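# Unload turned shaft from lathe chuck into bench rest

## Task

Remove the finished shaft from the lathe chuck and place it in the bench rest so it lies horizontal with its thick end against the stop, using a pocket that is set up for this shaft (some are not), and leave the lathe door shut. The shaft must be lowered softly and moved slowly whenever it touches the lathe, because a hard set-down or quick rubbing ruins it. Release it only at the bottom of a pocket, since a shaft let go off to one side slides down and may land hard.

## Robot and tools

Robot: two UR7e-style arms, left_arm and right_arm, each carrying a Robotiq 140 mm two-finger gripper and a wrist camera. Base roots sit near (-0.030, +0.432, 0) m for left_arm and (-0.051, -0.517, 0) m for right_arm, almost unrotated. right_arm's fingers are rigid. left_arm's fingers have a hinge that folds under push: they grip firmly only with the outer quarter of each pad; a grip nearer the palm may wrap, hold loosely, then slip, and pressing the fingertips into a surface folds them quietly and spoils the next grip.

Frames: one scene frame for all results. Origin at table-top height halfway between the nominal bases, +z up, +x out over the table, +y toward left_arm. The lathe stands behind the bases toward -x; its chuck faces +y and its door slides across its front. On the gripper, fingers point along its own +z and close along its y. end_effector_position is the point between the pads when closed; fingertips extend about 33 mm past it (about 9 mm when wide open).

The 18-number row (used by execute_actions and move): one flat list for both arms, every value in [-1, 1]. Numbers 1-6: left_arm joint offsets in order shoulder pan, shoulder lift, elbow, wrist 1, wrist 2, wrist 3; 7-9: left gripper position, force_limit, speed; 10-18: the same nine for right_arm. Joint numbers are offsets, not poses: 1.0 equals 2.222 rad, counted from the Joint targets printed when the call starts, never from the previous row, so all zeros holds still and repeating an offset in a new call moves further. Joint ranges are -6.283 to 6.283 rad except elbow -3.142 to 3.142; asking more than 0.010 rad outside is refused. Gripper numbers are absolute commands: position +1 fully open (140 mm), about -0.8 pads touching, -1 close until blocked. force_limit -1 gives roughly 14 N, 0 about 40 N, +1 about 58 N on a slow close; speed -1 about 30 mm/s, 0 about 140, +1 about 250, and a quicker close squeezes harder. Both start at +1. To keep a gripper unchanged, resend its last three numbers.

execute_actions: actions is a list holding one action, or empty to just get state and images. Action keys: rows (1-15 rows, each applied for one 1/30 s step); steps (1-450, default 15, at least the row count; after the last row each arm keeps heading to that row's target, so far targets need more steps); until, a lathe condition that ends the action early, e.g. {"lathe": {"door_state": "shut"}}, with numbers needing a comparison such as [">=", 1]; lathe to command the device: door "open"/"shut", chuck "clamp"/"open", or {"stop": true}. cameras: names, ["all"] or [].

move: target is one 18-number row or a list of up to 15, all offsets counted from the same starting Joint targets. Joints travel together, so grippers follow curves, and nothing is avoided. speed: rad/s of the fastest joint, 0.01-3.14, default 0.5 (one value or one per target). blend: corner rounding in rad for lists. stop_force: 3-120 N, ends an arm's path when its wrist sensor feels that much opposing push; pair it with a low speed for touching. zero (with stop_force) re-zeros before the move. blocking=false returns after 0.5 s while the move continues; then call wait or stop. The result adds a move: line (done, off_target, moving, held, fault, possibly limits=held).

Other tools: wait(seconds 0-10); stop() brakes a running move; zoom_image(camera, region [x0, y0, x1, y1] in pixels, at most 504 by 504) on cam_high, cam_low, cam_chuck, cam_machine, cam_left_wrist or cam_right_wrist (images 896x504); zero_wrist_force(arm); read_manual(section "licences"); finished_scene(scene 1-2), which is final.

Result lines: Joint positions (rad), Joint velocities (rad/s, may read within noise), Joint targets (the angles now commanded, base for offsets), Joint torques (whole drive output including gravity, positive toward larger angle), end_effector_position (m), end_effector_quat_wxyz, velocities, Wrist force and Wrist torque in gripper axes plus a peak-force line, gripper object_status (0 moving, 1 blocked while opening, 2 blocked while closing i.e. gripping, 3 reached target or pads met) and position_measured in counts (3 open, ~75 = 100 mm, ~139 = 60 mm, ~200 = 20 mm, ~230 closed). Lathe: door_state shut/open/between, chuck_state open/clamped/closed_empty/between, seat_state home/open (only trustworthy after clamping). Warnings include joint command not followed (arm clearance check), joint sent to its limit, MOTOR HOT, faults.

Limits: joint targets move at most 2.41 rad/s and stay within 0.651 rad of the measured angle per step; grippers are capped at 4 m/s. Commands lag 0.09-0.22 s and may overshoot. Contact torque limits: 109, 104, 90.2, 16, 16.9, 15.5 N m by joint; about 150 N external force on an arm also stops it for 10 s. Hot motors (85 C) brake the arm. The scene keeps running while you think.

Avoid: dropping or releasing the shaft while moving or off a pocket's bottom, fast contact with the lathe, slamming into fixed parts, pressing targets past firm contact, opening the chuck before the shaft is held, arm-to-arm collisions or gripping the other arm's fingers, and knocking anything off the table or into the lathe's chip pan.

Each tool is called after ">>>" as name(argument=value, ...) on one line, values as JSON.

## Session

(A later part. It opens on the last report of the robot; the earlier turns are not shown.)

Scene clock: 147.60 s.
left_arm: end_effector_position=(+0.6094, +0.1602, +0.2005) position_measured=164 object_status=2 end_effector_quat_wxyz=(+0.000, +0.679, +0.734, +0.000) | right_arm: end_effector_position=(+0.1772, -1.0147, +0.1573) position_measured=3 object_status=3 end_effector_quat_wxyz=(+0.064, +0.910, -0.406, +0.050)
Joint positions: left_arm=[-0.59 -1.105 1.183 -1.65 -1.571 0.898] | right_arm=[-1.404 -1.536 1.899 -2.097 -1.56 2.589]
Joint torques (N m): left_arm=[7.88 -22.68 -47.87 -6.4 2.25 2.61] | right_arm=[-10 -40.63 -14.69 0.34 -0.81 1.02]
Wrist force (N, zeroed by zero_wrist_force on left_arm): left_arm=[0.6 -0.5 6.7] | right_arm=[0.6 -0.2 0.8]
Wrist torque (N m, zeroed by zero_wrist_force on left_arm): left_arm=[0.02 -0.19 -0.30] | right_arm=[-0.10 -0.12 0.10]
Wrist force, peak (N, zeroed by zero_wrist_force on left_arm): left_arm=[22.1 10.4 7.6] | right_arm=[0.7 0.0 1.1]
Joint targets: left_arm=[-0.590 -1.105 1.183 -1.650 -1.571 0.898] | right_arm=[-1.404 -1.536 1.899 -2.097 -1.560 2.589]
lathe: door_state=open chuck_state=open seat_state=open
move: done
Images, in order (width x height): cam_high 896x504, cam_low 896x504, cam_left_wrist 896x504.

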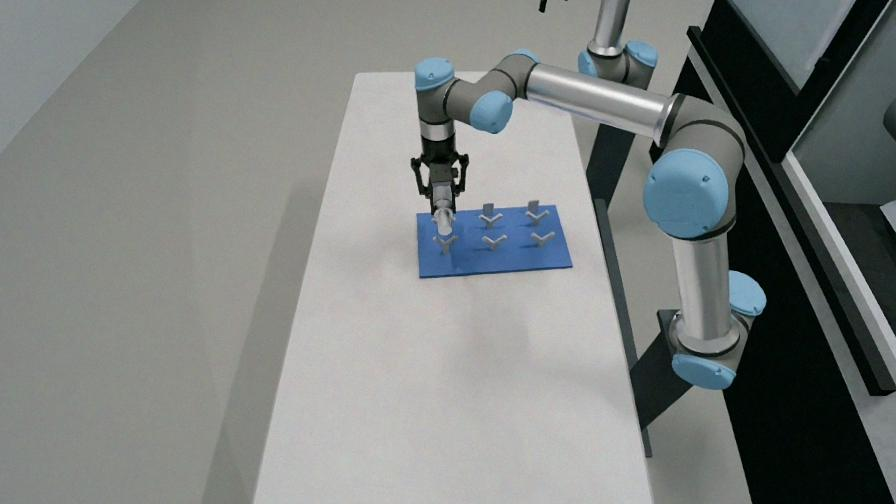

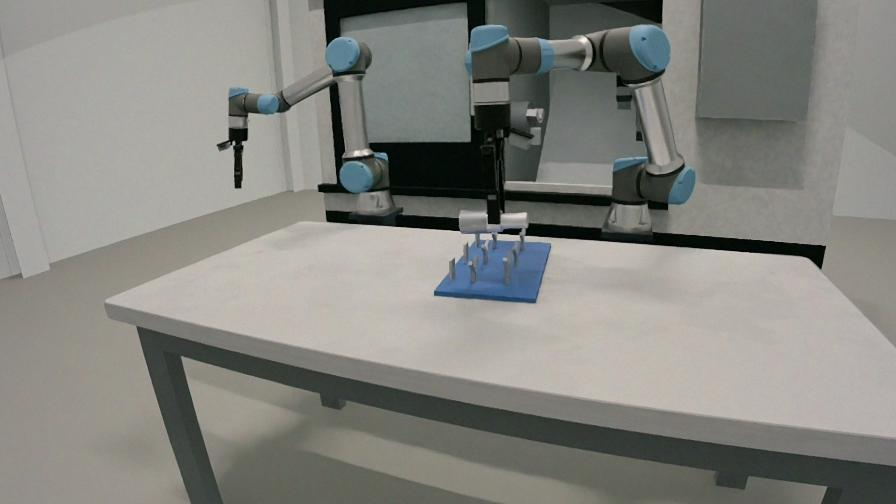

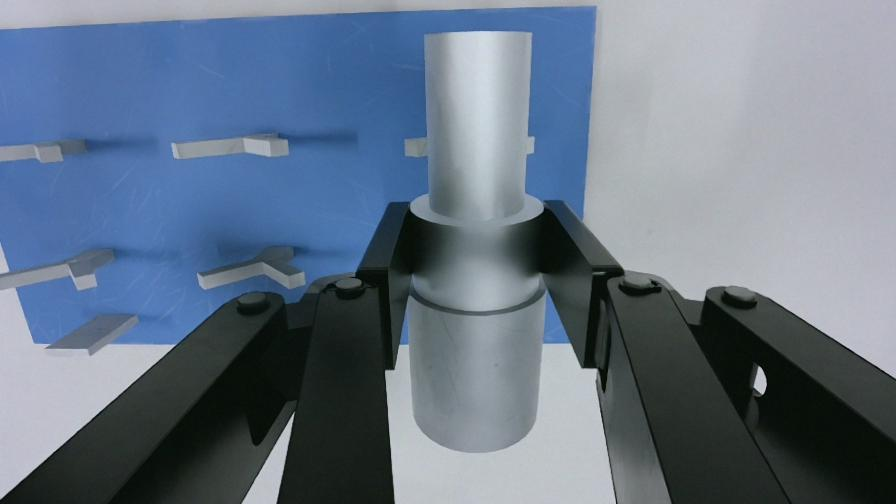

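>>> move(target=[0.0063,0.0061,0.0541,-0.0798,-0.0246,0.0063,-1,0.4,-1,0,0,0,0,0,0,1,1,1], speed=0.15, stop_force=15, cameras=["cam_left_wrist","cam_low","cam_high"])

>>> zoom_image(camera="cam_low", region=[430, 200, 550, 310])

>>> zoom_image(camera="cam_high", region=[390, 160, 510, 280])

Scene clock: 172.50 s.
left_arm: end_effector_position=(+0.6131, +0.1491, +0.1510) position_measured=164 object_status=2 end_effector_quat_wxyz=(+0.026, +0.679, +0.733, -0.023) | right_arm: end_effector_position=(+0.1772, -1.0147, +0.1573) position_measured=3 object_status=3 end_effector_quat_wxyz=(+0.064, +0.910, -0.406, +0.050)
Joint positions: left_arm=[-0.576 -1.091 1.303 -1.827 -1.625 0.912] | right_arm=[-1.404 -1.536 1.899 -2.097 -1.56 2.589]
Joint torques (N m): left_arm=[7.97 -22.4 -7.95 -6.8 -2.68 2.72] | right_arm=[-9.4 -39.9 -15.15 0.28 -0.71 1.17]
Wrist force (N, zeroed by zero_wrist_force on left_arm): left_arm=[1.1 -0.4 7.1] | right_arm=[0.4 -0.3 0.8]
Wrist torque (N m, zeroed by zero_wrist_force on left_arm): left_arm=[-0.01 -0.14 -0.31] | right_arm=[-0.12 -0.06 0.09]
Wrist force, peak (N, zeroed by zero_wrist_force on left_arm): left_arm=[1.3 -0.2 7.5] | right_arm=[0.3 -0.2 1.3]
Joint targets: left_arm=[-0.576 -1.091 1.303 -1.827 -1.625 0.912] | right_arm=[-1.404 -1.536 1.899 -2.097 -1.560 2.589]
lathe: door_state=open chuck_state=open seat_state=open
move: done
Images, in order (width x height): cam_high 896x504, cam_low 896x504, cam_left_wrist 896x504.

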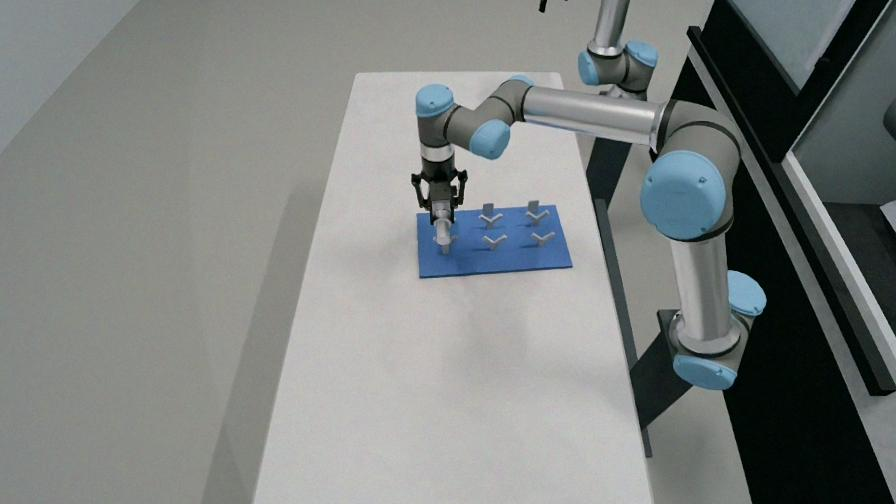

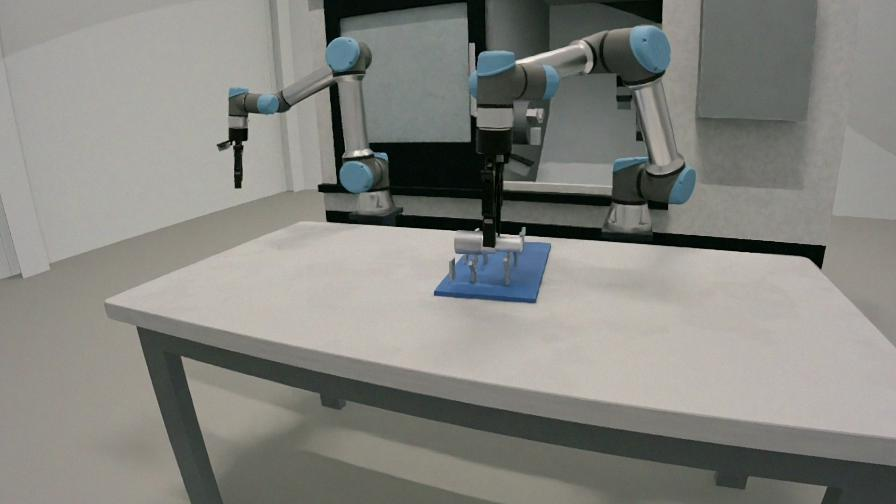

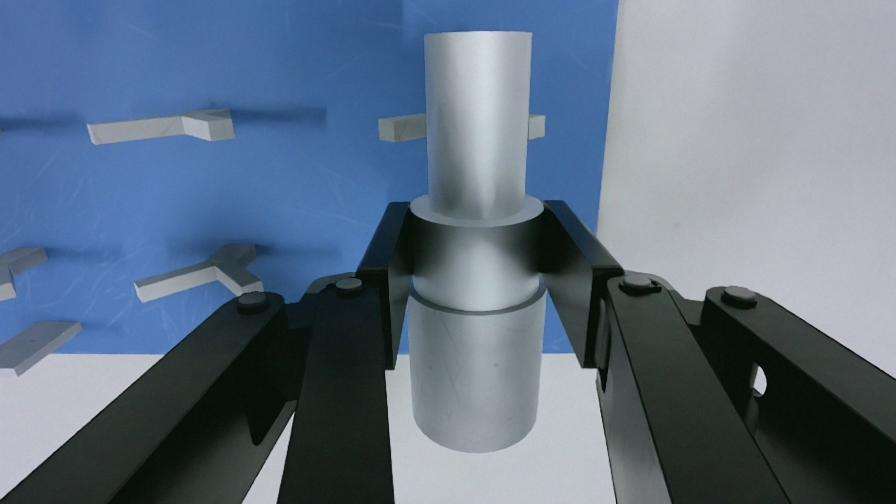

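Scaled by 4.200 from the camera's 896x504 image, which has a finer 1280x720 frame.

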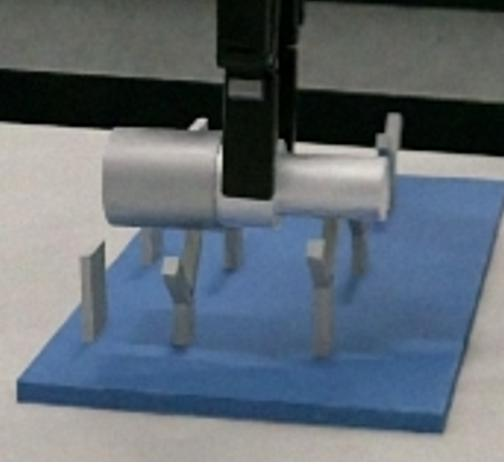

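Scaled by 4.200 from the camera's 896x504 image, which has a finer 1280x720 frame.

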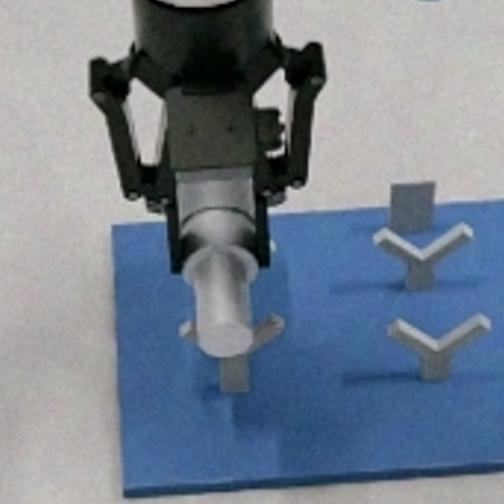

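>>> move(target=[0,0.0052,0.0348,-0.0400,0,0,-1,0.4,-1,0,0,0,0,0,0,1,1,1], speed=0.02, stop_force=5, cameras=["cam_left_wrist","cam_low","cam_high"])

>>> zoom_image(camera="cam_low", region=[430, 210, 550, 310])

>>> zoom_image(camera="cam_high", region=[390, 160, 510, 280])

Scene clock: 193.57 s.
left_arm: end_effector_position=(+0.6111, +0.1504, +0.1290) position_measured=164 object_status=2 end_effector_quat_wxyz=(+0.026, +0.679, +0.733, -0.023) | right_arm: end_effector_position=(+0.1772, -1.0147, +0.1573) position_measured=3 object_status=3 end_effector_quat_wxyz=(+0.064, +0.910, -0.406, +0.050)
Joint positions: left_arm=[-0.576 -1.084 1.35 -1.881 -1.625 0.912] | right_arm=[-1.404 -1.536 1.899 -2.097 -1.56 2.589]
Joint torques (N m): left_arm=[7.63 -48.35 -45.31 -1.21 -0.92 2.6] | right_arm=[-9.16 -39.22 -14.92 0.15 -0.69 1.02]
Wrist force (N, zeroed by zero_wrist_force on left_arm): left_arm=[1.8 -1.6 3.5] | right_arm=[0.3 0.2 0.6]
Wrist torque (N m, zeroed by zero_wrist_force on left_arm): left_arm=[-0.01 -0.04 -0.29] | right_arm=[-0.01 -0.04 0.09]
Wrist force, peak (N, zeroed by zero_wrist_force on left_arm): left_arm=[1.2 -0.2 7.3] | right_arm=[0.3 -0.4 1.3]
Joint targets: left_arm=[-0.576 -1.084 1.350 -1.881 -1.625 0.912] | right_arm=[-1.404 -1.536 1.899 -2.097 -1.560 2.589]
lathe: door_state=open chuck_state=open seat_state=open
move: contact (left_arm); left_arm: the wrist 1 is farthest, 0.034 rad from its target
Images, in order (width x height): cam_high 896x504, cam_low 896x504, cam_left_wrist 896x504.

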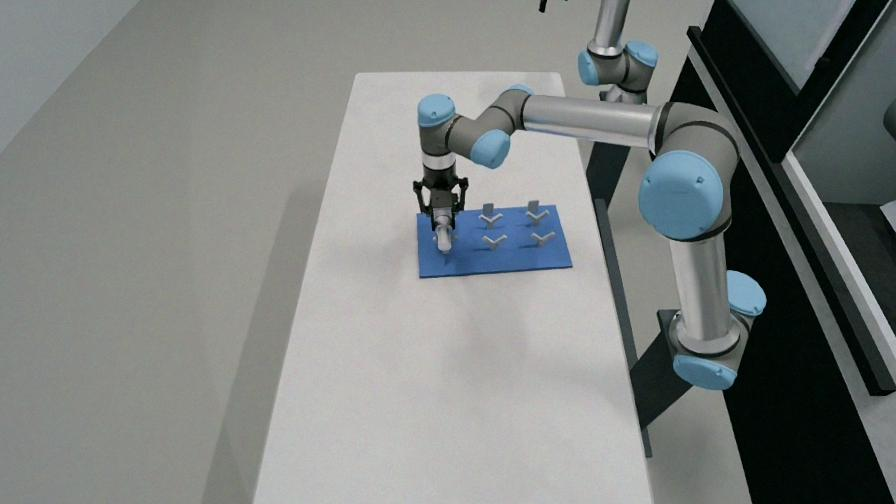

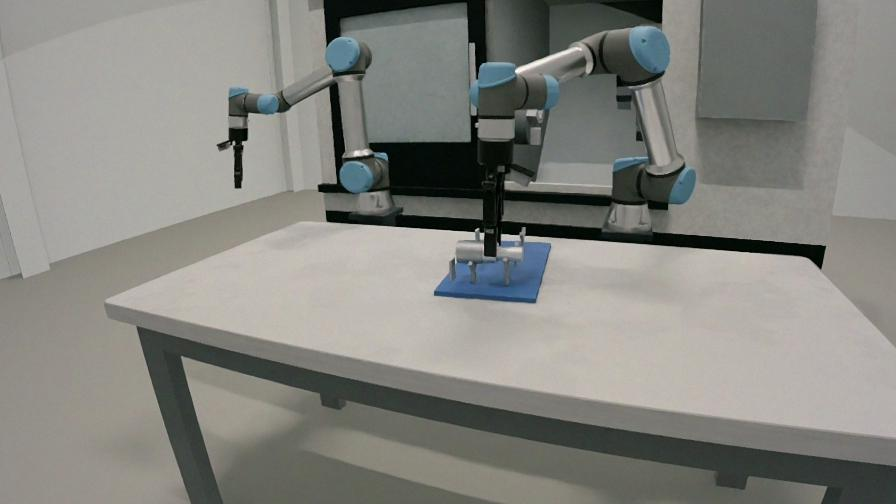

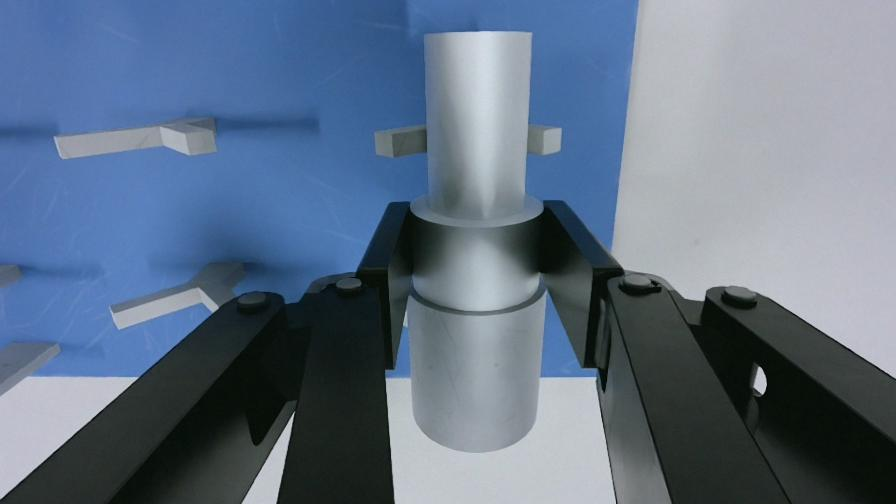

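Scaled by 4.200 from the camera's 896x504 image, which has a finer 1280x720 frame.

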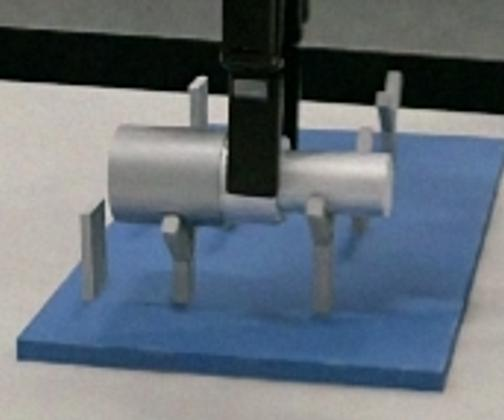

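Scaled by 4.200 from the camera's 896x504 image, which has a finer 1280x720 frame.

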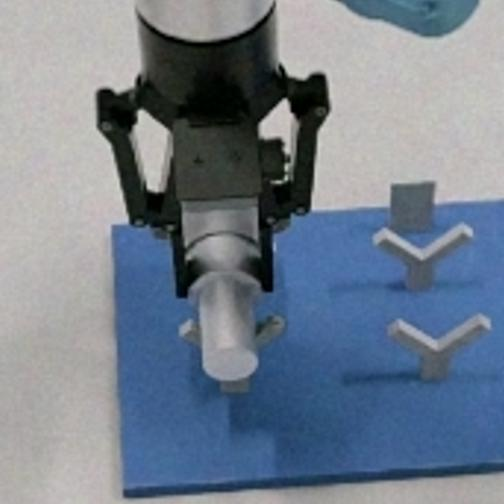

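>>> move(target=[0,0.0016,0.0105,-0.0121,0,0,-1,0.4,-1,0,0,0,0,0,0,1,1,1], speed=0.01, stop_force=5)

Scene clock: 196.87 s.
left_arm: end_effector_position=(+0.6112, +0.1504, +0.1290) position_measured=164 object_status=2 end_effector_quat_wxyz=(+0.027, +0.679, +0.733, -0.023) | right_arm: end_effector_position=(+0.1772, -1.0147, +0.1573) position_measured=3 object_status=3 end_effector_quat_wxyz=(+0.064, +0.910, -0.406, +0.050)
Joint positions: left_arm=[-0.576 -1.084 1.351 -1.882 -1.625 0.912] | right_arm=[-1.404 -1.536 1.899 -2.097 -1.56 2.589]
Joint torques (N m): left_arm=[7.31 -61.29 -46.02 -1.56 2 2.56] | right_arm=[-8.55 -39.33 -15.4 0.17 -1.09 1.06]
Wrist force (N, zeroed by zero_wrist_force on left_arm): left_arm=[3.2 -3.7 0.7] | right_arm=[0.6 0.2 0.7]
Wrist torque (N m, zeroed by zero_wrist_force on left_arm): left_arm=[0.07 -0.01 -0.29] | right_arm=[-0.01 -0.12 0.09]
Wrist force, peak (N, zeroed by zero_wrist_force on left_arm): left_arm=[4.1 -5.9 -6.2] | right_arm=[0.6 -0.1 1.2]
Joint targets: left_arm=[-0.576 -1.084 1.351 -1.882 -1.625 0.912] | right_arm=[-1.404 -1.536 1.899 -2.097 -1.560 2.589]
lathe: door_state=open chuck_state=open seat_state=open
move: contact (left_arm); left_arm: the wrist 1 is farthest, 0.026 rad from its target

>>> move(target=[0,-0.0020,0.0030,-0.0010,0,0,-1,0.4,-1,0,0,0,0,0,0,1,1,1], speed=0.01)

>>> move(target=[0,0.0016,0.0105,-0.0121,0,0,-1,0.4,-1,0,0,0,0,0,0,1,1,1], speed=0.01, stop_force=5, cameras=["cam_left_wrist","cam_low","cam_high"])

>>> zoom_image(camera="cam_low", region=[430, 210, 550, 310])

Scene clock: 202.27 s.
left_arm: end_effector_position=(+0.6097, +0.1514, +0.1290) position_measured=164 object_status=2 end_effector_quat_wxyz=(+0.027, +0.679, +0.733, -0.023) | right_arm: end_effector_position=(+0.1772, -1.0147, +0.1573) position_measured=3 object_status=3 end_effector_quat_wxyz=(+0.064, +0.910, -0.406, +0.050)
Joint positions: left_arm=[-0.576 -1.088 1.357 -1.884 -1.625 0.912] | right_arm=[-1.404 -1.536 1.899 -2.097 -1.56 2.589]
Joint torques (N m): left_arm=[7.95 -84.77 -7.42 -6.83 1.92 2.65] | right_arm=[-10.21 -37.94 -16.14 0.13 -0.97 1.03]
Wrist force (N, zeroed by zero_wrist_force on left_arm): left_arm=[0.9 -0.6 6.7] | right_arm=[0.5 0.1 0.7]
Wrist torque (N m, zeroed by zero_wrist_force on left_arm): left_arm=[-0.06 -0.13 -0.29] | right_arm=[-0.04 -0.08 0.09]
Wrist force, peak (N, zeroed by zero_wrist_force on left_arm): left_arm=[1.2 -0.6 6.9] | right_arm=[0.3 -0.1 1.3]
Joint targets: left_arm=[-0.576 -1.088 1.357 -1.884 -1.625 0.912] | right_arm=[-1.404 -1.536 1.899 -2.097 -1.560 2.589]
lathe: door_state=open chuck_state=open seat_state=open
move: done

Scene clock: 204.07 s.
left_arm: end_effector_position=(+0.6094, +0.1515, +0.1274) position_measured=164 object_status=2 end_effector_quat_wxyz=(+0.027, +0.679, +0.733, -0.023) | right_arm: end_effector_position=(+0.1772, -1.0147, +0.1573) position_measured=3 object_status=3 end_effector_quat_wxyz=(+0.064, +0.910, -0.406, +0.050)
Joint positions: left_arm=[-0.576 -1.088 1.361 -1.889 -1.625 0.912] | right_arm=[-1.404 -1.536 1.899 -2.097 -1.56 2.589]
Joint torques (N m): left_arm=[8.32 -76.13 -44.66 -1.2 1.93 2.53] | right_arm=[-8.79 -38.31 -14.77 0.12 -0.71 1.2]
Wrist force (N, zeroed by zero_wrist_force on left_arm): left_arm=[0.6 -3.2 1.4] | right_arm=[0.2 -0.2 0.9]
Wrist torque (N m, zeroed by zero_wrist_force on left_arm): left_arm=[0.07 -0.05 -0.32] | right_arm=[-0.11 -0.03 0.10]
Wrist force, peak (N, zeroed by zero_wrist_force on left_arm): left_arm=[1.0 -0.4 6.8] | right_arm=[0.6 -0.4 1.0]
Joint targets: left_arm=[-0.576 -1.088 1.361 -1.889 -1.625 0.912] | right_arm=[-1.404 -1.536 1.899 -2.097 -1.560 2.589]
lathe: door_state=open chuck_state=open seat_state=open
move: contact (left_arm); left_arm: the wrist 1 is farthest, 0.022 rad from its target
Images, in order (width x height): cam_high 896x504, cam_low 896x504, cam_left_wrist 896x504.

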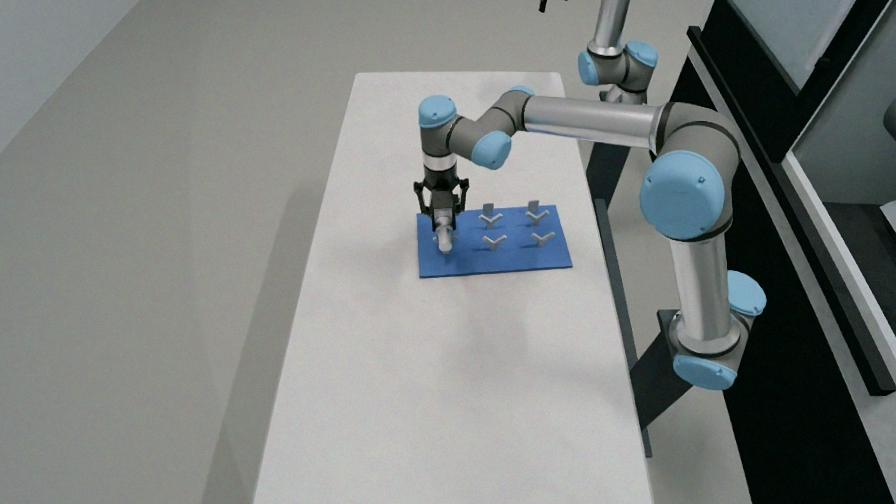

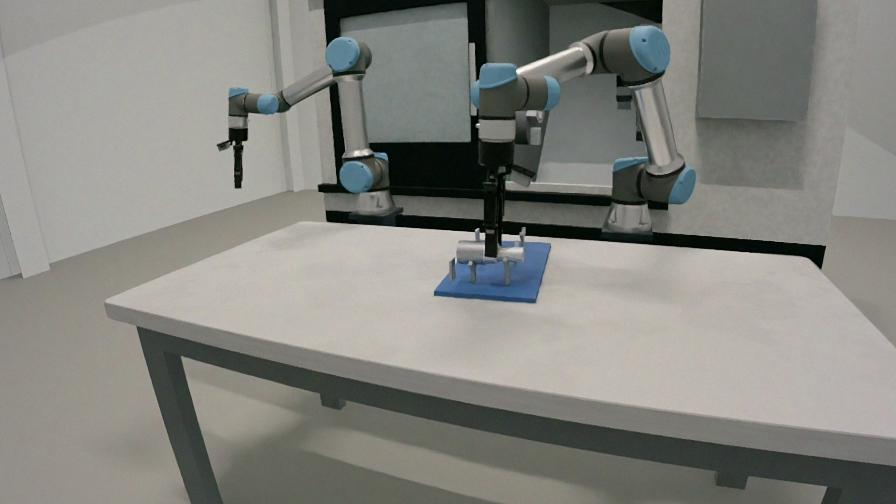

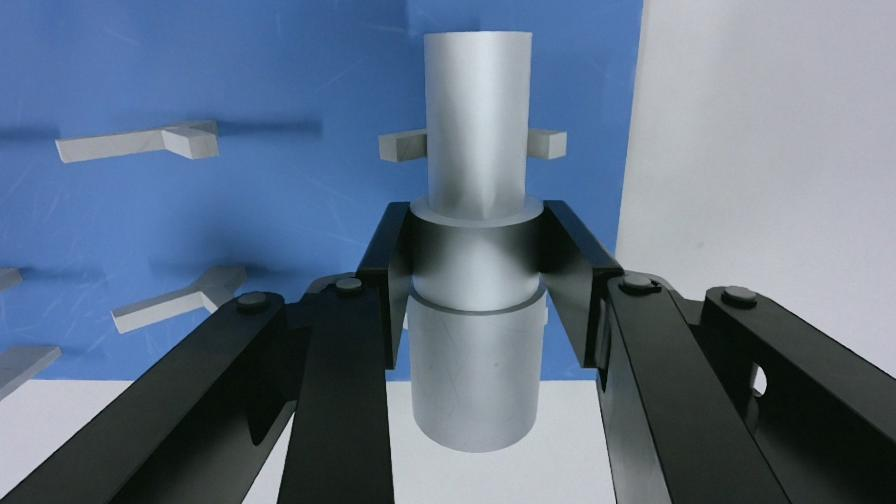

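Scaled by 4.200 from the camera's 896x504 image, which has a finer 1280x720 frame.

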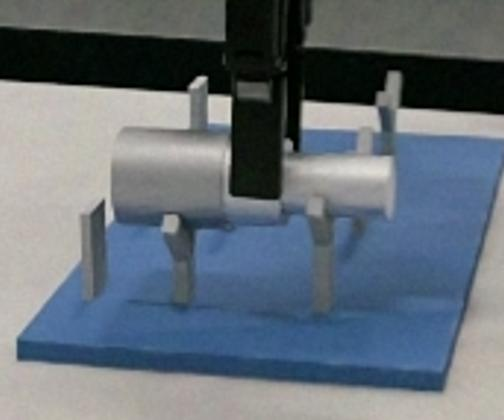

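>>> move(target=[[0,-0.0020,0.0030,-0.0010,0,0,-1,0.4,-1,0,0,0,0,0,0,1,1,1]], speed=0.05)

>>> move(target=[[0,0.0016,0.0105,-0.0121,0,0,-1,0.4,-1,0,0,0,0,0,0,1,1,1]], speed=0.01, stop_force=5)

Scene clock: 229.67 s.
left_arm: end_effector_position=(+0.6079, +0.1525, +0.1275) position_measured=164 object_status=2 end_effector_quat_wxyz=(+0.027, +0.679, +0.733, -0.023) | right_arm: end_effector_position=(+0.1772, -1.0147, +0.1573) position_measured=3 object_status=3 end_effector_quat_wxyz=(+0.064, +0.910, -0.406, +0.050)
Joint positions: left_arm=[-0.576 -1.093 1.368 -1.891 -1.625 0.912] | right_arm=[-1.404 -1.536 1.899 -2.097 -1.56 2.589]
Joint torques (N m): left_arm=[8.2 -83.55 -6.64 -5.99 2.27 2.49] | right_arm=[-8.64 -37.29 -15.92 0.27 -0.79 1]
Wrist force (N, zeroed by zero_wrist_force on left_arm): left_arm=[0.3 1.1 6.5] | right_arm=[0.4 0.0 0.7]
Wrist torque (N m, zeroed by zero_wrist_force on left_arm): left_arm=[-0.13 -0.18 -0.39] | right_arm=[-0.06 -0.07 0.09]
Wrist force, peak (N, zeroed by zero_wrist_force on left_arm): left_arm=[1.1 -0.5 6.9] | right_arm=[0.3 0.4 1.3]
Joint targets: left_arm=[-0.576 -1.093 1.368 -1.891 -1.625 0.912] | right_arm=[-1.404 -1.536 1.899 -2.097 -1.560 2.589]
lathe: door_state=open chuck_state=open seat_state=open
move: done

Scene clock: 231.30 s.
left_arm: end_effector_position=(+0.6077, +0.1527, +0.1266) position_measured=164 object_status=2 end_effector_quat_wxyz=(+0.027, +0.679, +0.733, -0.023) | right_arm: end_effector_position=(+0.1772, -1.0147, +0.1573) position_measured=3 object_status=3 end_effector_quat_wxyz=(+0.064, +0.910, -0.406, +0.050)
Joint positions: left_arm=[-0.576 -1.093 1.37 -1.894 -1.625 0.912] | right_arm=[-1.404 -1.536 1.899 -2.097 -1.56 2.589]
Joint torques (N m): left_arm=[5.93 -51.99 -43.4 -0.6 1.95 2.46] | right_arm=[-8.46 -37.19 -16.52 0.31 -0.82 1]
Wrist force (N, zeroed by zero_wrist_force on left_arm): left_arm=[1.7 0.3 1.1] | right_arm=[0.3 0.2 0.8]
Wrist torque (N m, zeroed by zero_wrist_force on left_arm): left_arm=[0.08 -0.40 -0.31] | right_arm=[-0.02 -0.06 0.09]
Wrist force, peak (N, zeroed by zero_wrist_force on left_arm): left_arm=[0.3 1.3 6.6] | right_arm=[0.5 0.3 1.1]
Joint targets: left_arm=[-0.576 -1.093 1.370 -1.894 -1.625 0.912] | right_arm=[-1.404 -1.536 1.899 -2.097 -1.560 2.589]
lathe: door_state=open chuck_state=open seat_state=open
move: contact (left_arm); left_arm: the wrist 1 is farthest, 0.024 rad from its target

>>> move(target=[[0,0.0010,0.0060,-0.0070,0,0,-1,0.4,-1,0,0,0,0,0,0,1,1,1]], speed=0.01, stop_force=4, cameras=["cam_low","cam_high"])

Scene clock: 235.17 s.
left_arm: end_effector_position=(+0.6078, +0.1526, +0.1263) position_measured=164 object_status=2 end_effector_quat_wxyz=(+0.027, +0.679, +0.733, -0.023) | right_arm: end_effector_position=(+0.1772, -1.0147, +0.1573) position_measured=3 object_status=3 end_effector_quat_wxyz=(+0.064, +0.910, -0.406, +0.050)
Joint positions: left_arm=[-0.576 -1.093 1.371 -1.896 -1.625 0.912] | right_arm=[-1.404 -1.536 1.899 -2.097 -1.56 2.589]
Joint torques (N m): left_arm=[5.42 -29.48 -42.47 -0.48 2.07 2.42] | right_arm=[-8.46 -38.17 -16.38 0.25 -0.84 0.99]
Wrist force (N, zeroed by zero_wrist_force on left_arm): left_arm=[2.4 0.5 0.1] | right_arm=[0.6 -0.2 1.0]
Wrist torque (N m, zeroed by zero_wrist_force on left_arm): left_arm=[0.05 -0.36 -0.37] | right_arm=[-0.10 -0.10 0.09]
Wrist force, peak (N, zeroed by zero_wrist_force on left_arm): left_arm=[3.0 -0.6 -5.4] | right_arm=[0.4 0.2 1.3]
Joint targets: left_arm=[-0.576 -1.093 1.371 -1.896 -1.625 0.912] | right_arm=[-1.404 -1.536 1.899 -2.097 -1.560 2.589]
lathe: door_state=open chuck_state=open seat_state=open
move: contact (left_arm); left_arm: the wrist 1 is farthest, 0.014 rad from its target
Images, in order (width x height): cam_high 896x504, cam_low 896x504.

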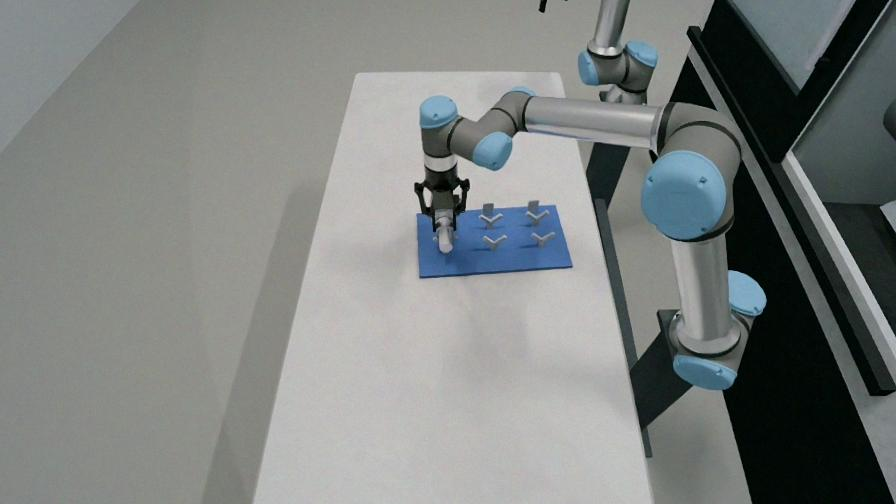

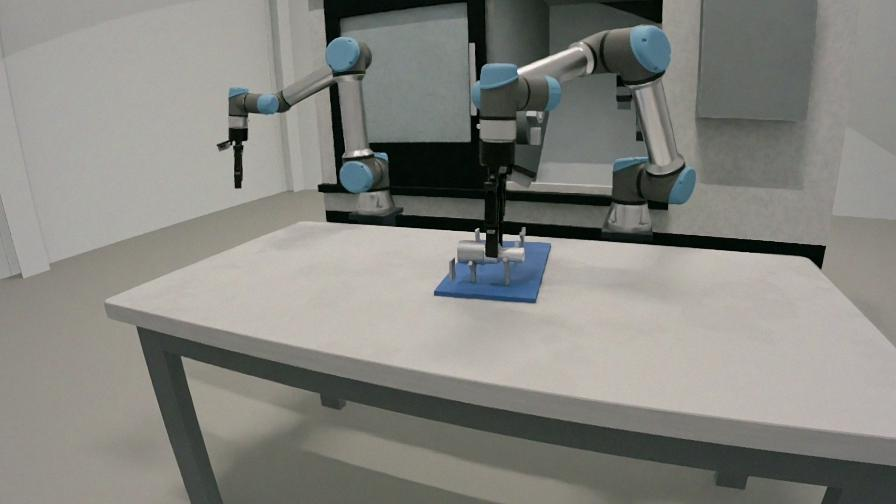

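>>> move(target=[[-0.0063,0,0,0,0,0,-1,0.4,-1,0,0,0,0,0,0,1,1,1],[-0.0119,0.0042,-0.0064,0.0022,0,-0.0048,-1,0.4,-1,0,0,0,0,0,0,1,1,1]], speed=0.015, stop_force=8)

Scene clock: 244.80 s.
left_arm: end_effector_position=(+0.6037, +0.1386, +0.1263) position_measured=164 object_status=2 end_effector_quat_wxyz=(+0.027, +0.684, +0.728, -0.023) | right_arm: end_effector_position=(+0.1772, -1.0147, +0.1573) position_measured=3 object_status=3 end_effector_quat_wxyz=(+0.064, +0.910, -0.406, +0.050)
Joint positions: left_arm=[-0.597 -1.088 1.364 -1.893 -1.625 0.906] | right_arm=[-1.404 -1.536 1.899 -2.097 -1.56 2.589]
Joint torques (N m): left_arm=[2.62 -75.57 -2.27 -3.26 -2.13 2.19] | right_arm=[-7.96 -36.72 -17.33 0.1 -0.91 1.17]
Wrist force (N, zeroed by zero_wrist_force on left_arm): left_arm=[5.9 7.4 -3.5] | right_arm=[0.5 0.0 0.9]
Wrist torque (N m, zeroed by zero_wrist_force on left_arm): left_arm=[-0.35 -0.34 -0.58] | right_arm=[-0.05 -0.09 0.09]
Wrist force, peak (N, zeroed by zero_wrist_force on left_arm): left_arm=[9.8 8.2 -1.9] | right_arm=[0.8 0.0 1.1]
Joint targets: left_arm=[-0.597 -1.088 1.364 -1.893 -1.625 0.906] | right_arm=[-1.404 -1.536 1.899 -2.097 -1.560 2.589]
lathe: door_state=open chuck_state=open seat_state=open
move: contact (left_arm); path passed 1 of 2 targets

>>> move(target=[[0,0.0019,-0.0029,0.0010,0,0,-1,0.4,-1,0,0,0,0,0,0,1,1,1]], speed=0.01, cameras=["cam_low","cam_high"])

>>> zoom_image(camera="cam_low", region=[430, 210, 550, 310])

>>> zoom_image(camera="cam_high", region=[390, 160, 510, 280])

Scene clock: 250.37 s.
left_arm: end_effector_position=(+0.6052, +0.1376, +0.1263) position_measured=164 object_status=2 end_effector_quat_wxyz=(+0.027, +0.684, +0.728, -0.023) | right_arm: end_effector_position=(+0.1772, -1.0147, +0.1573) position_measured=3 object_status=3 end_effector_quat_wxyz=(+0.064, +0.910, -0.406, +0.050)
Joint positions: left_arm=[-0.597 -1.084 1.358 -1.891 -1.625 0.906] | right_arm=[-1.404 -1.536 1.899 -2.097 -1.56 2.589]
Joint torques (N m): left_arm=[2.29 -17.7 -44.14 -2.36 -2.06 2.25] | right_arm=[-7.79 -36.82 -16.78 0.21 -1 1.07]
Wrist force (N, zeroed by zero_wrist_force on left_arm): left_arm=[9.1 -6.0 -6.6] | right_arm=[0.4 0.0 1.1]
Wrist torque (N m, zeroed by zero_wrist_force on left_arm): left_arm=[0.29 -0.11 -0.57] | right_arm=[-0.05 -0.07 0.09]
Wrist force, peak (N, zeroed by zero_wrist_force on left_arm): left_arm=[10.1 -4.7 -7.3] | right_arm=[0.8 0.1 1.1]
Joint targets: left_arm=[-0.597 -1.084 1.358 -1.891 -1.625 0.906] | right_arm=[-1.404 -1.536 1.899 -2.097 -1.560 2.589]
lathe: door_state=open chuck_state=open seat_state=open
move: done
Images, in order (width x height): cam_high 896x504, cam_low 896x504.

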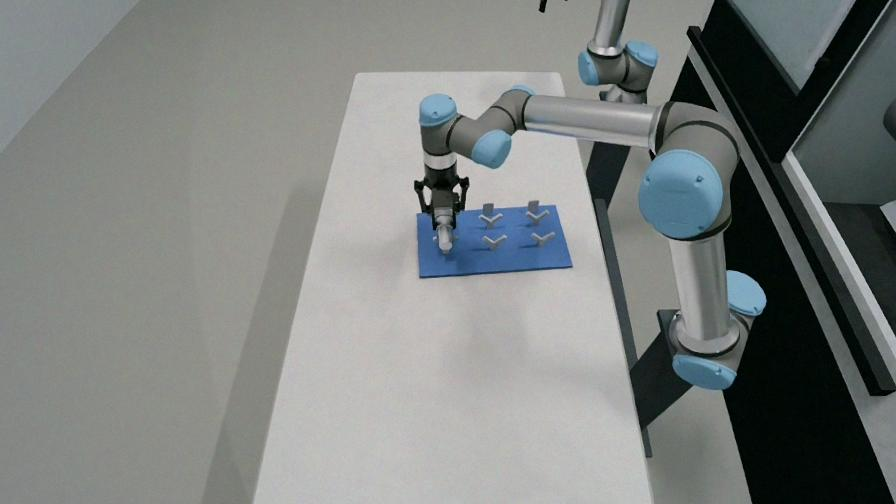

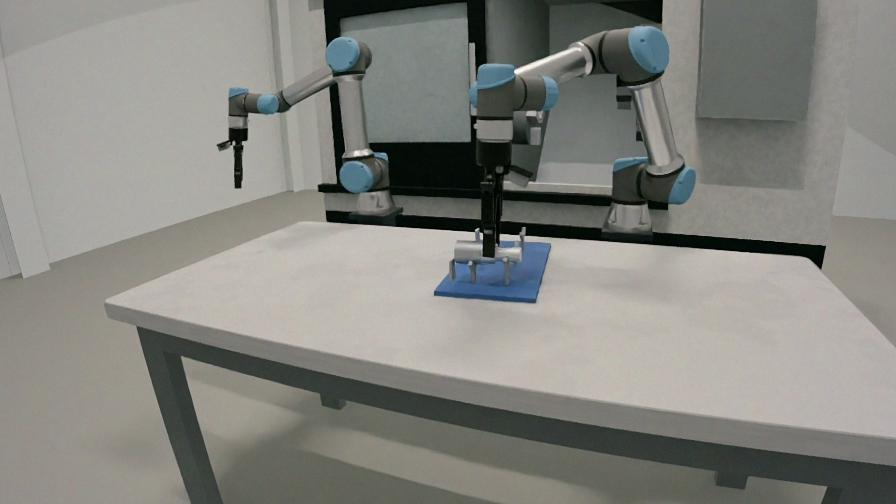

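Scaled by 4.200 from the camera's 896x504 image, which has a finer 1280x720 frame.

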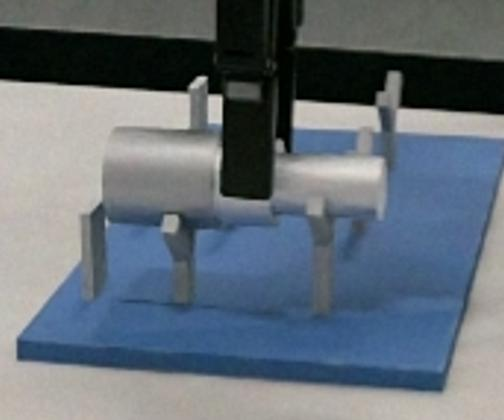

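Scaled by 4.200 from the camera's 896x504 image, which has a finer 1280x720 frame.

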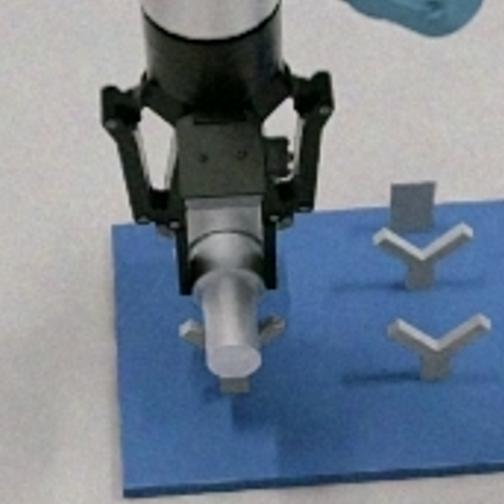

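>>> move(target=[[0,-0.0013,0.0017,-0.0004,0,0,-1,0.4,-1,0,0,0,0,0,0,1,1,1]], speed=0.01)

Scene clock: 253.90 s.
left_arm: end_effector_position=(+0.6043, +0.1382, +0.1265) position_measured=164 object_status=2 end_effector_quat_wxyz=(+0.027, +0.684, +0.728, -0.023) | right_arm: end_effector_position=(+0.1772, -1.0147, +0.1573) position_measured=3 object_status=3 end_effector_quat_wxyz=(+0.064, +0.910, -0.406, +0.050)
Joint positions: left_arm=[-0.597 -1.087 1.361 -1.892 -1.625 0.906] | right_arm=[-1.404 -1.536 1.899 -2.097 -1.56 2.589]
Joint torques (N m): left_arm=[-3.07 -80.95 -3.28 -2.54 -2.14 2.18] | right_arm=[-7.85 -36.37 -16.15 -0.19 -0.82 1]
Wrist force (N, zeroed by zero_wrist_force on left_arm): left_arm=[-0.2 7.1 2.4] | right_arm=[0.5 0.2 0.6]
Wrist torque (N m, zeroed by zero_wrist_force on left_arm): left_arm=[-0.46 -0.16 -0.55] | right_arm=[-0.03 -0.08 0.09]
Wrist force, peak (N, zeroed by zero_wrist_force on left_arm): left_arm=[7.9 -4.6 -10.9] | right_arm=[0.4 0.0 1.5]
Joint targets: left_arm=[-0.597 -1.087 1.361 -1.892 -1.625 0.906] | right_arm=[-1.404 -1.536 1.899 -2.097 -1.560 2.589]
lathe: door_state=open chuck_state=open seat_state=open
move: done

>>> move(target=[[0,0.0007,-0.0010,0.0003,0,0,-1,0.4,-1,0,0,0,0,0,0,1,1,1]], speed=0.01)

Scene clock: 256.53 s.
left_arm: end_effector_position=(+0.6047, +0.1379, +0.1266) position_measured=164 object_status=2 end_effector_quat_wxyz=(+0.027, +0.684, +0.728, -0.023) | right_arm: end_effector_position=(+0.1772, -1.0147, +0.1573) position_measured=3 object_status=3 end_effector_quat_wxyz=(+0.064, +0.910, -0.406, +0.050)
Joint positions: left_arm=[-0.597 -1.085 1.359 -1.891 -1.625 0.906] | right_arm=[-1.404 -1.536 1.899 -2.097 -1.56 2.589]
Joint torques (N m): left_arm=[-6.82 -20.09 -44.63 -1.04 -2.26 2.19] | right_arm=[-9.17 -36.48 -16.91 0.28 -0.8 0.99]
Wrist force (N, zeroed by zero_wrist_force on left_arm): left_arm=[4.8 -0.1 0.6] | right_arm=[0.8 -0.2 0.9]
Wrist torque (N m, zeroed by zero_wrist_force on left_arm): left_arm=[-0.03 -0.20 -0.25] | right_arm=[-0.10 -0.15 0.09]
Wrist force, peak (N, zeroed by zero_wrist_force on left_arm): left_arm=[-0.6 7.7 4.5] | right_arm=[0.7 -0.2 1.2]
Joint targets: left_arm=[-0.597 -1.085 1.359 -1.891 -1.625 0.906] | right_arm=[-1.404 -1.536 1.899 -2.097 -1.560 2.589]
lathe: door_state=open chuck_state=open seat_state=open
move: done

>>> move(target=[[-0.00157,0.00145,-0.0022,0.00075,0,-0.00157,-1,0.4,-1,0,0,0,0,0,0,1,1,1]], speed=0.01, stop_force=7)

Scene clock: 269.97 s.
left_arm: end_effector_position=(+0.6049, +0.1349, +0.1265) position_measured=164 object_status=2 end_effector_quat_wxyz=(+0.027, +0.684, +0.728, -0.023) | right_arm: end_effector_position=(+0.1772, -1.0147, +0.1573) position_measured=3 object_status=3 end_effector_quat_wxyz=(+0.064, +0.910, -0.406, +0.050)
Joint positions: left_arm=[-0.6 -1.082 1.354 -1.889 -1.625 0.903] | right_arm=[-1.404 -1.536 1.899 -2.097 -1.56 2.589]
Joint torques (N m): left_arm=[-16.85 -18.9 -43.84 -1.35 -2.23 -2.07] | right_arm=[-7.16 -36.15 -17.21 0.24 -0.98 1.01]
Wrist force (N, zeroed by zero_wrist_force on left_arm): left_arm=[11.2 2.0 -3.0] | right_arm=[0.7 0.0 1.0]
Wrist torque (N m, zeroed by zero_wrist_force on left_arm): left_arm=[-0.09 0.05 -0.53] | right_arm=[-0.05 -0.14 0.10]
Wrist force, peak (N, zeroed by zero_wrist_force on left_arm): left_arm=[11.4 1.9 -3.1] | right_arm=[0.7 0.3 1.2]
Joint targets: left_arm=[-0.600 -1.082 1.354 -1.889 -1.625 0.903] | right_arm=[-1.404 -1.536 1.899 -2.097 -1.560 2.589]
lathe: door_state=open chuck_state=open seat_state=open
move: done

>>> move(target=[[-0.00157,0.00145,-0.0022,0.00075,0,-0.00157,-1,0.4,-1,0,0,0,0,0,0,1,1,1]], speed=0.01, stop_force=7, cameras=["cam_low","cam_high"])

>>> zoom_image(camera="cam_low", region=[430, 210, 550, 310])

Scene clock: 273.27 s.
left_arm: end_effector_position=(+0.6050, +0.1319, +0.1265) position_measured=164 object_status=2 end_effector_quat_wxyz=(+0.027, +0.684, +0.728, -0.024) | right_arm: end_effector_position=(+0.1772, -1.0147, +0.1573) position_measured=3 object_status=3 end_effector_quat_wxyz=(+0.064, +0.910, -0.406, +0.050)
Joint positions: left_arm=[-0.604 -1.079 1.349 -1.888 -1.625 0.899] | right_arm=[-1.404 -1.536 1.899 -2.097 -1.56 2.589]
Joint torques (N m): left_arm=[-18.1 -18.03 -41.95 -1.51 -2.24 -2.09] | right_arm=[-6.92 -36.52 -17.28 0.16 -0.82 1.1]
Wrist force (N, zeroed by zero_wrist_force on left_arm): left_arm=[13.3 3.4 -4.6] | right_arm=[0.3 -0.2 0.6]
Wrist torque (N m, zeroed by zero_wrist_force on left_arm): left_arm=[-0.15 0.09 -0.56] | right_arm=[-0.11 -0.04 0.09]
Wrist force, peak (N, zeroed by zero_wrist_force on left_arm): left_arm=[14.7 2.7 -5.3] | right_arm=[0.6 0.1 1.2]
Joint targets: left_arm=[-0.604 -1.079 1.349 -1.888 -1.625 0.899] | right_arm=[-1.404 -1.536 1.899 -2.097 -1.560 2.589]
lathe: door_state=open chuck_state=open seat_state=open
move: done
Images, in order (width x height): cam_high 896x504, cam_low 896x504.

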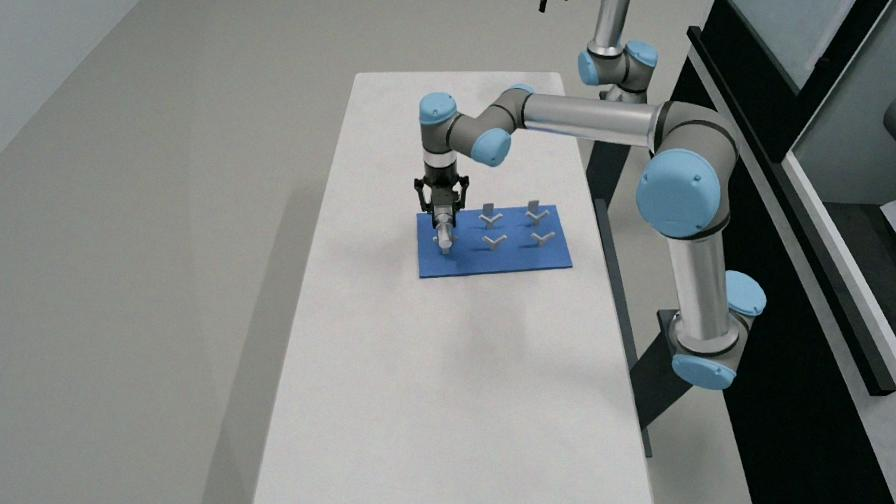

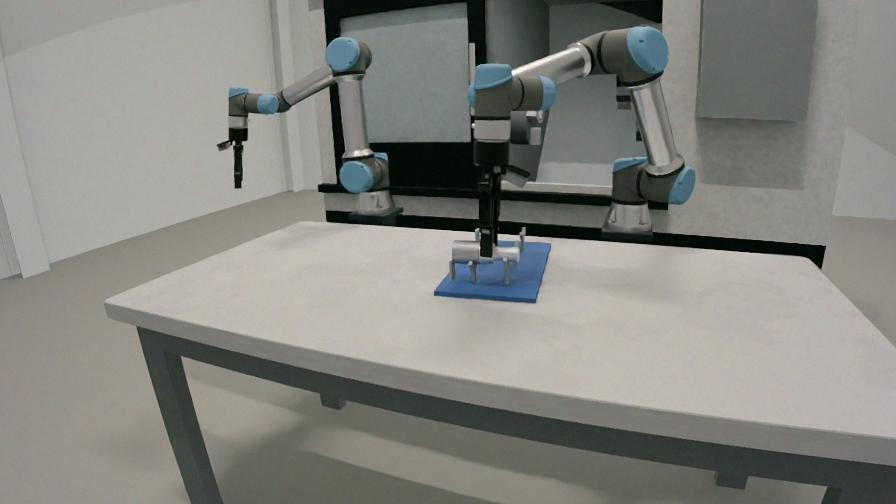

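Scaled by 4.200 from the camera's 896x504 image, which has a finer 1280x720 frame.

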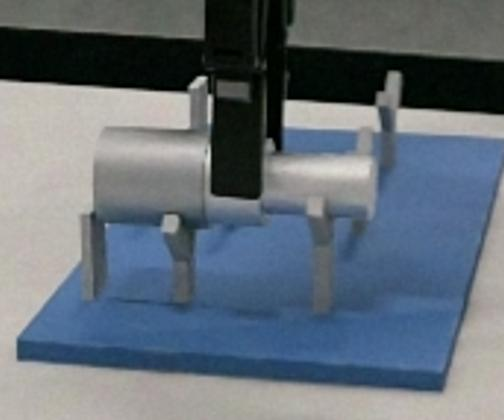

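>>> move(target=[[-0.00157,0.0013,-0.0022,0.0009,0,-0.00157,-1,0.4,-1,0,0,0,0,0,0,1,1,1]], speed=0.01, stop_force=7)

Scene clock: 281.77 s.
left_arm: end_effector_position=(+0.6050, +0.1289, +0.1267) position_measured=164 object_status=2 end_effector_quat_wxyz=(+0.027, +0.684, +0.728, -0.024) | right_arm: end_effector_position=(+0.1772, -1.0147, +0.1573) position_measured=3 object_status=3 end_effector_quat_wxyz=(+0.064, +0.910, -0.406, +0.050)
Joint positions: left_arm=[-0.607 -1.076 1.344 -1.886 -1.625 0.896] | right_arm=[-1.404 -1.536 1.899 -2.097 -1.56 2.589]
Joint torques (N m): left_arm=[-19.84 -17.9 -42.67 -1.06 -2.31 -2.08] | right_arm=[-7.07 -36.66 -17.94 -0.1 -0.79 1.01]
Wrist force (N, zeroed by zero_wrist_force on left_arm): left_arm=[13.6 4.8 -3.4] | right_arm=[0.5 0.2 1.0]
Wrist torque (N m, zeroed by zero_wrist_force on left_arm): left_arm=[-0.23 0.10 -0.57] | right_arm=[-0.02 -0.10 0.10]
Wrist force, peak (N, zeroed by zero_wrist_force on left_arm): left_arm=[15.5 2.4 -5.9] | right_arm=[0.7 0.0 1.4]
Joint targets: left_arm=[-0.607 -1.076 1.344 -1.886 -1.625 0.896] | right_arm=[-1.404 -1.536 1.899 -2.097 -1.560 2.589]
lathe: door_state=open chuck_state=open seat_state=open
move: done

>>> move(target=[[-0.00105,0.0011,-0.0021,0.0010,0,-0.00105,-1,0.4,-1,0,0,0,0,0,0,1,1,1]], speed=0.01, stop_force=7, cameras=["cam_low"])

>>> zoom_image(camera="cam_low", region=[430, 210, 550, 310])

Scene clock: 287.27 s.
left_arm: end_effector_position=(+0.6052, +0.1268, +0.1270) position_measured=164 object_status=2 end_effector_quat_wxyz=(+0.027, +0.684, +0.728, -0.024) | right_arm: end_effector_position=(+0.1772, -1.0147, +0.1573) position_measured=3 object_status=3 end_effector_quat_wxyz=(+0.064, +0.910, -0.406, +0.050)
Joint positions: left_arm=[-0.609 -1.073 1.34 -1.884 -1.625 0.894] | right_arm=[-1.404 -1.536 1.899 -2.097 -1.56 2.589]
Joint torques (N m): left_arm=[-22.38 -18.67 -45.63 -2.14 -2.35 -1.99] | right_arm=[-6.4 -35.52 -16.93 0.02 -0.79 1.03]
Wrist force (N, zeroed by zero_wrist_force on left_arm): left_arm=[18.6 2.7 -3.4] | right_arm=[0.3 -0.1 0.9]
Wrist torque (N m, zeroed by zero_wrist_force on left_arm): left_arm=[-0.18 0.03 -0.50] | right_arm=[-0.07 -0.04 0.09]
Wrist force, peak (N, zeroed by zero_wrist_force on left_arm): left_arm=[18.8 2.4 -4.0] | right_arm=[0.6 0.0 1.2]
Joint targets: left_arm=[-0.609 -1.073 1.340 -1.884 -1.625 0.894] | right_arm=[-1.404 -1.536 1.899 -2.097 -1.560 2.589]
lathe: door_state=open chuck_state=open seat_state=open
move: done
Images, in order (width x height): cam_low 896x504.

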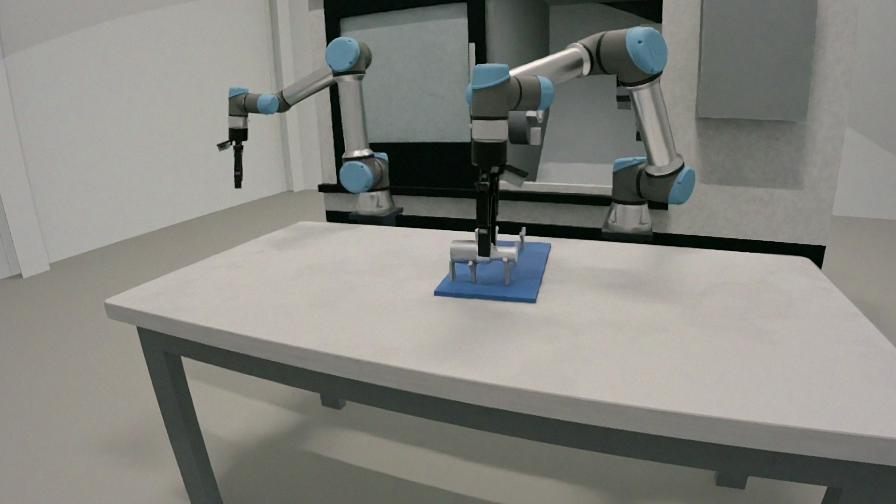

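Scaled by 4.200 from the camera's 896x504 image, which has a finer 1280x720 frame.

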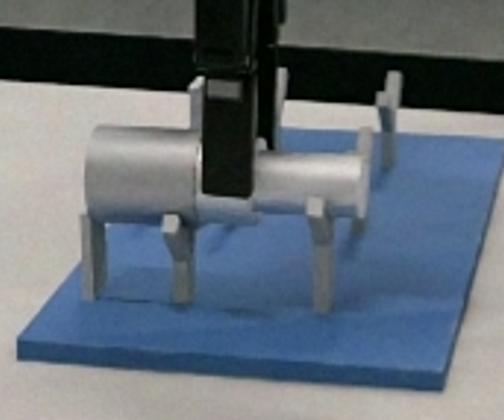

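>>> zoom_image(camera="cam_low", region=[440, 235, 490, 285])

Scaled by 10.080 from the camera's 896x504 image, which has a finer 1280x720 frame.

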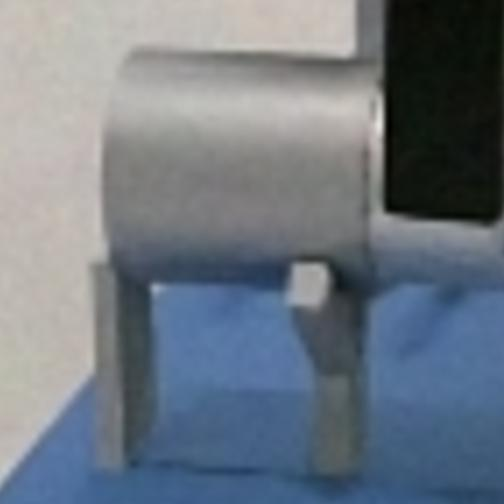

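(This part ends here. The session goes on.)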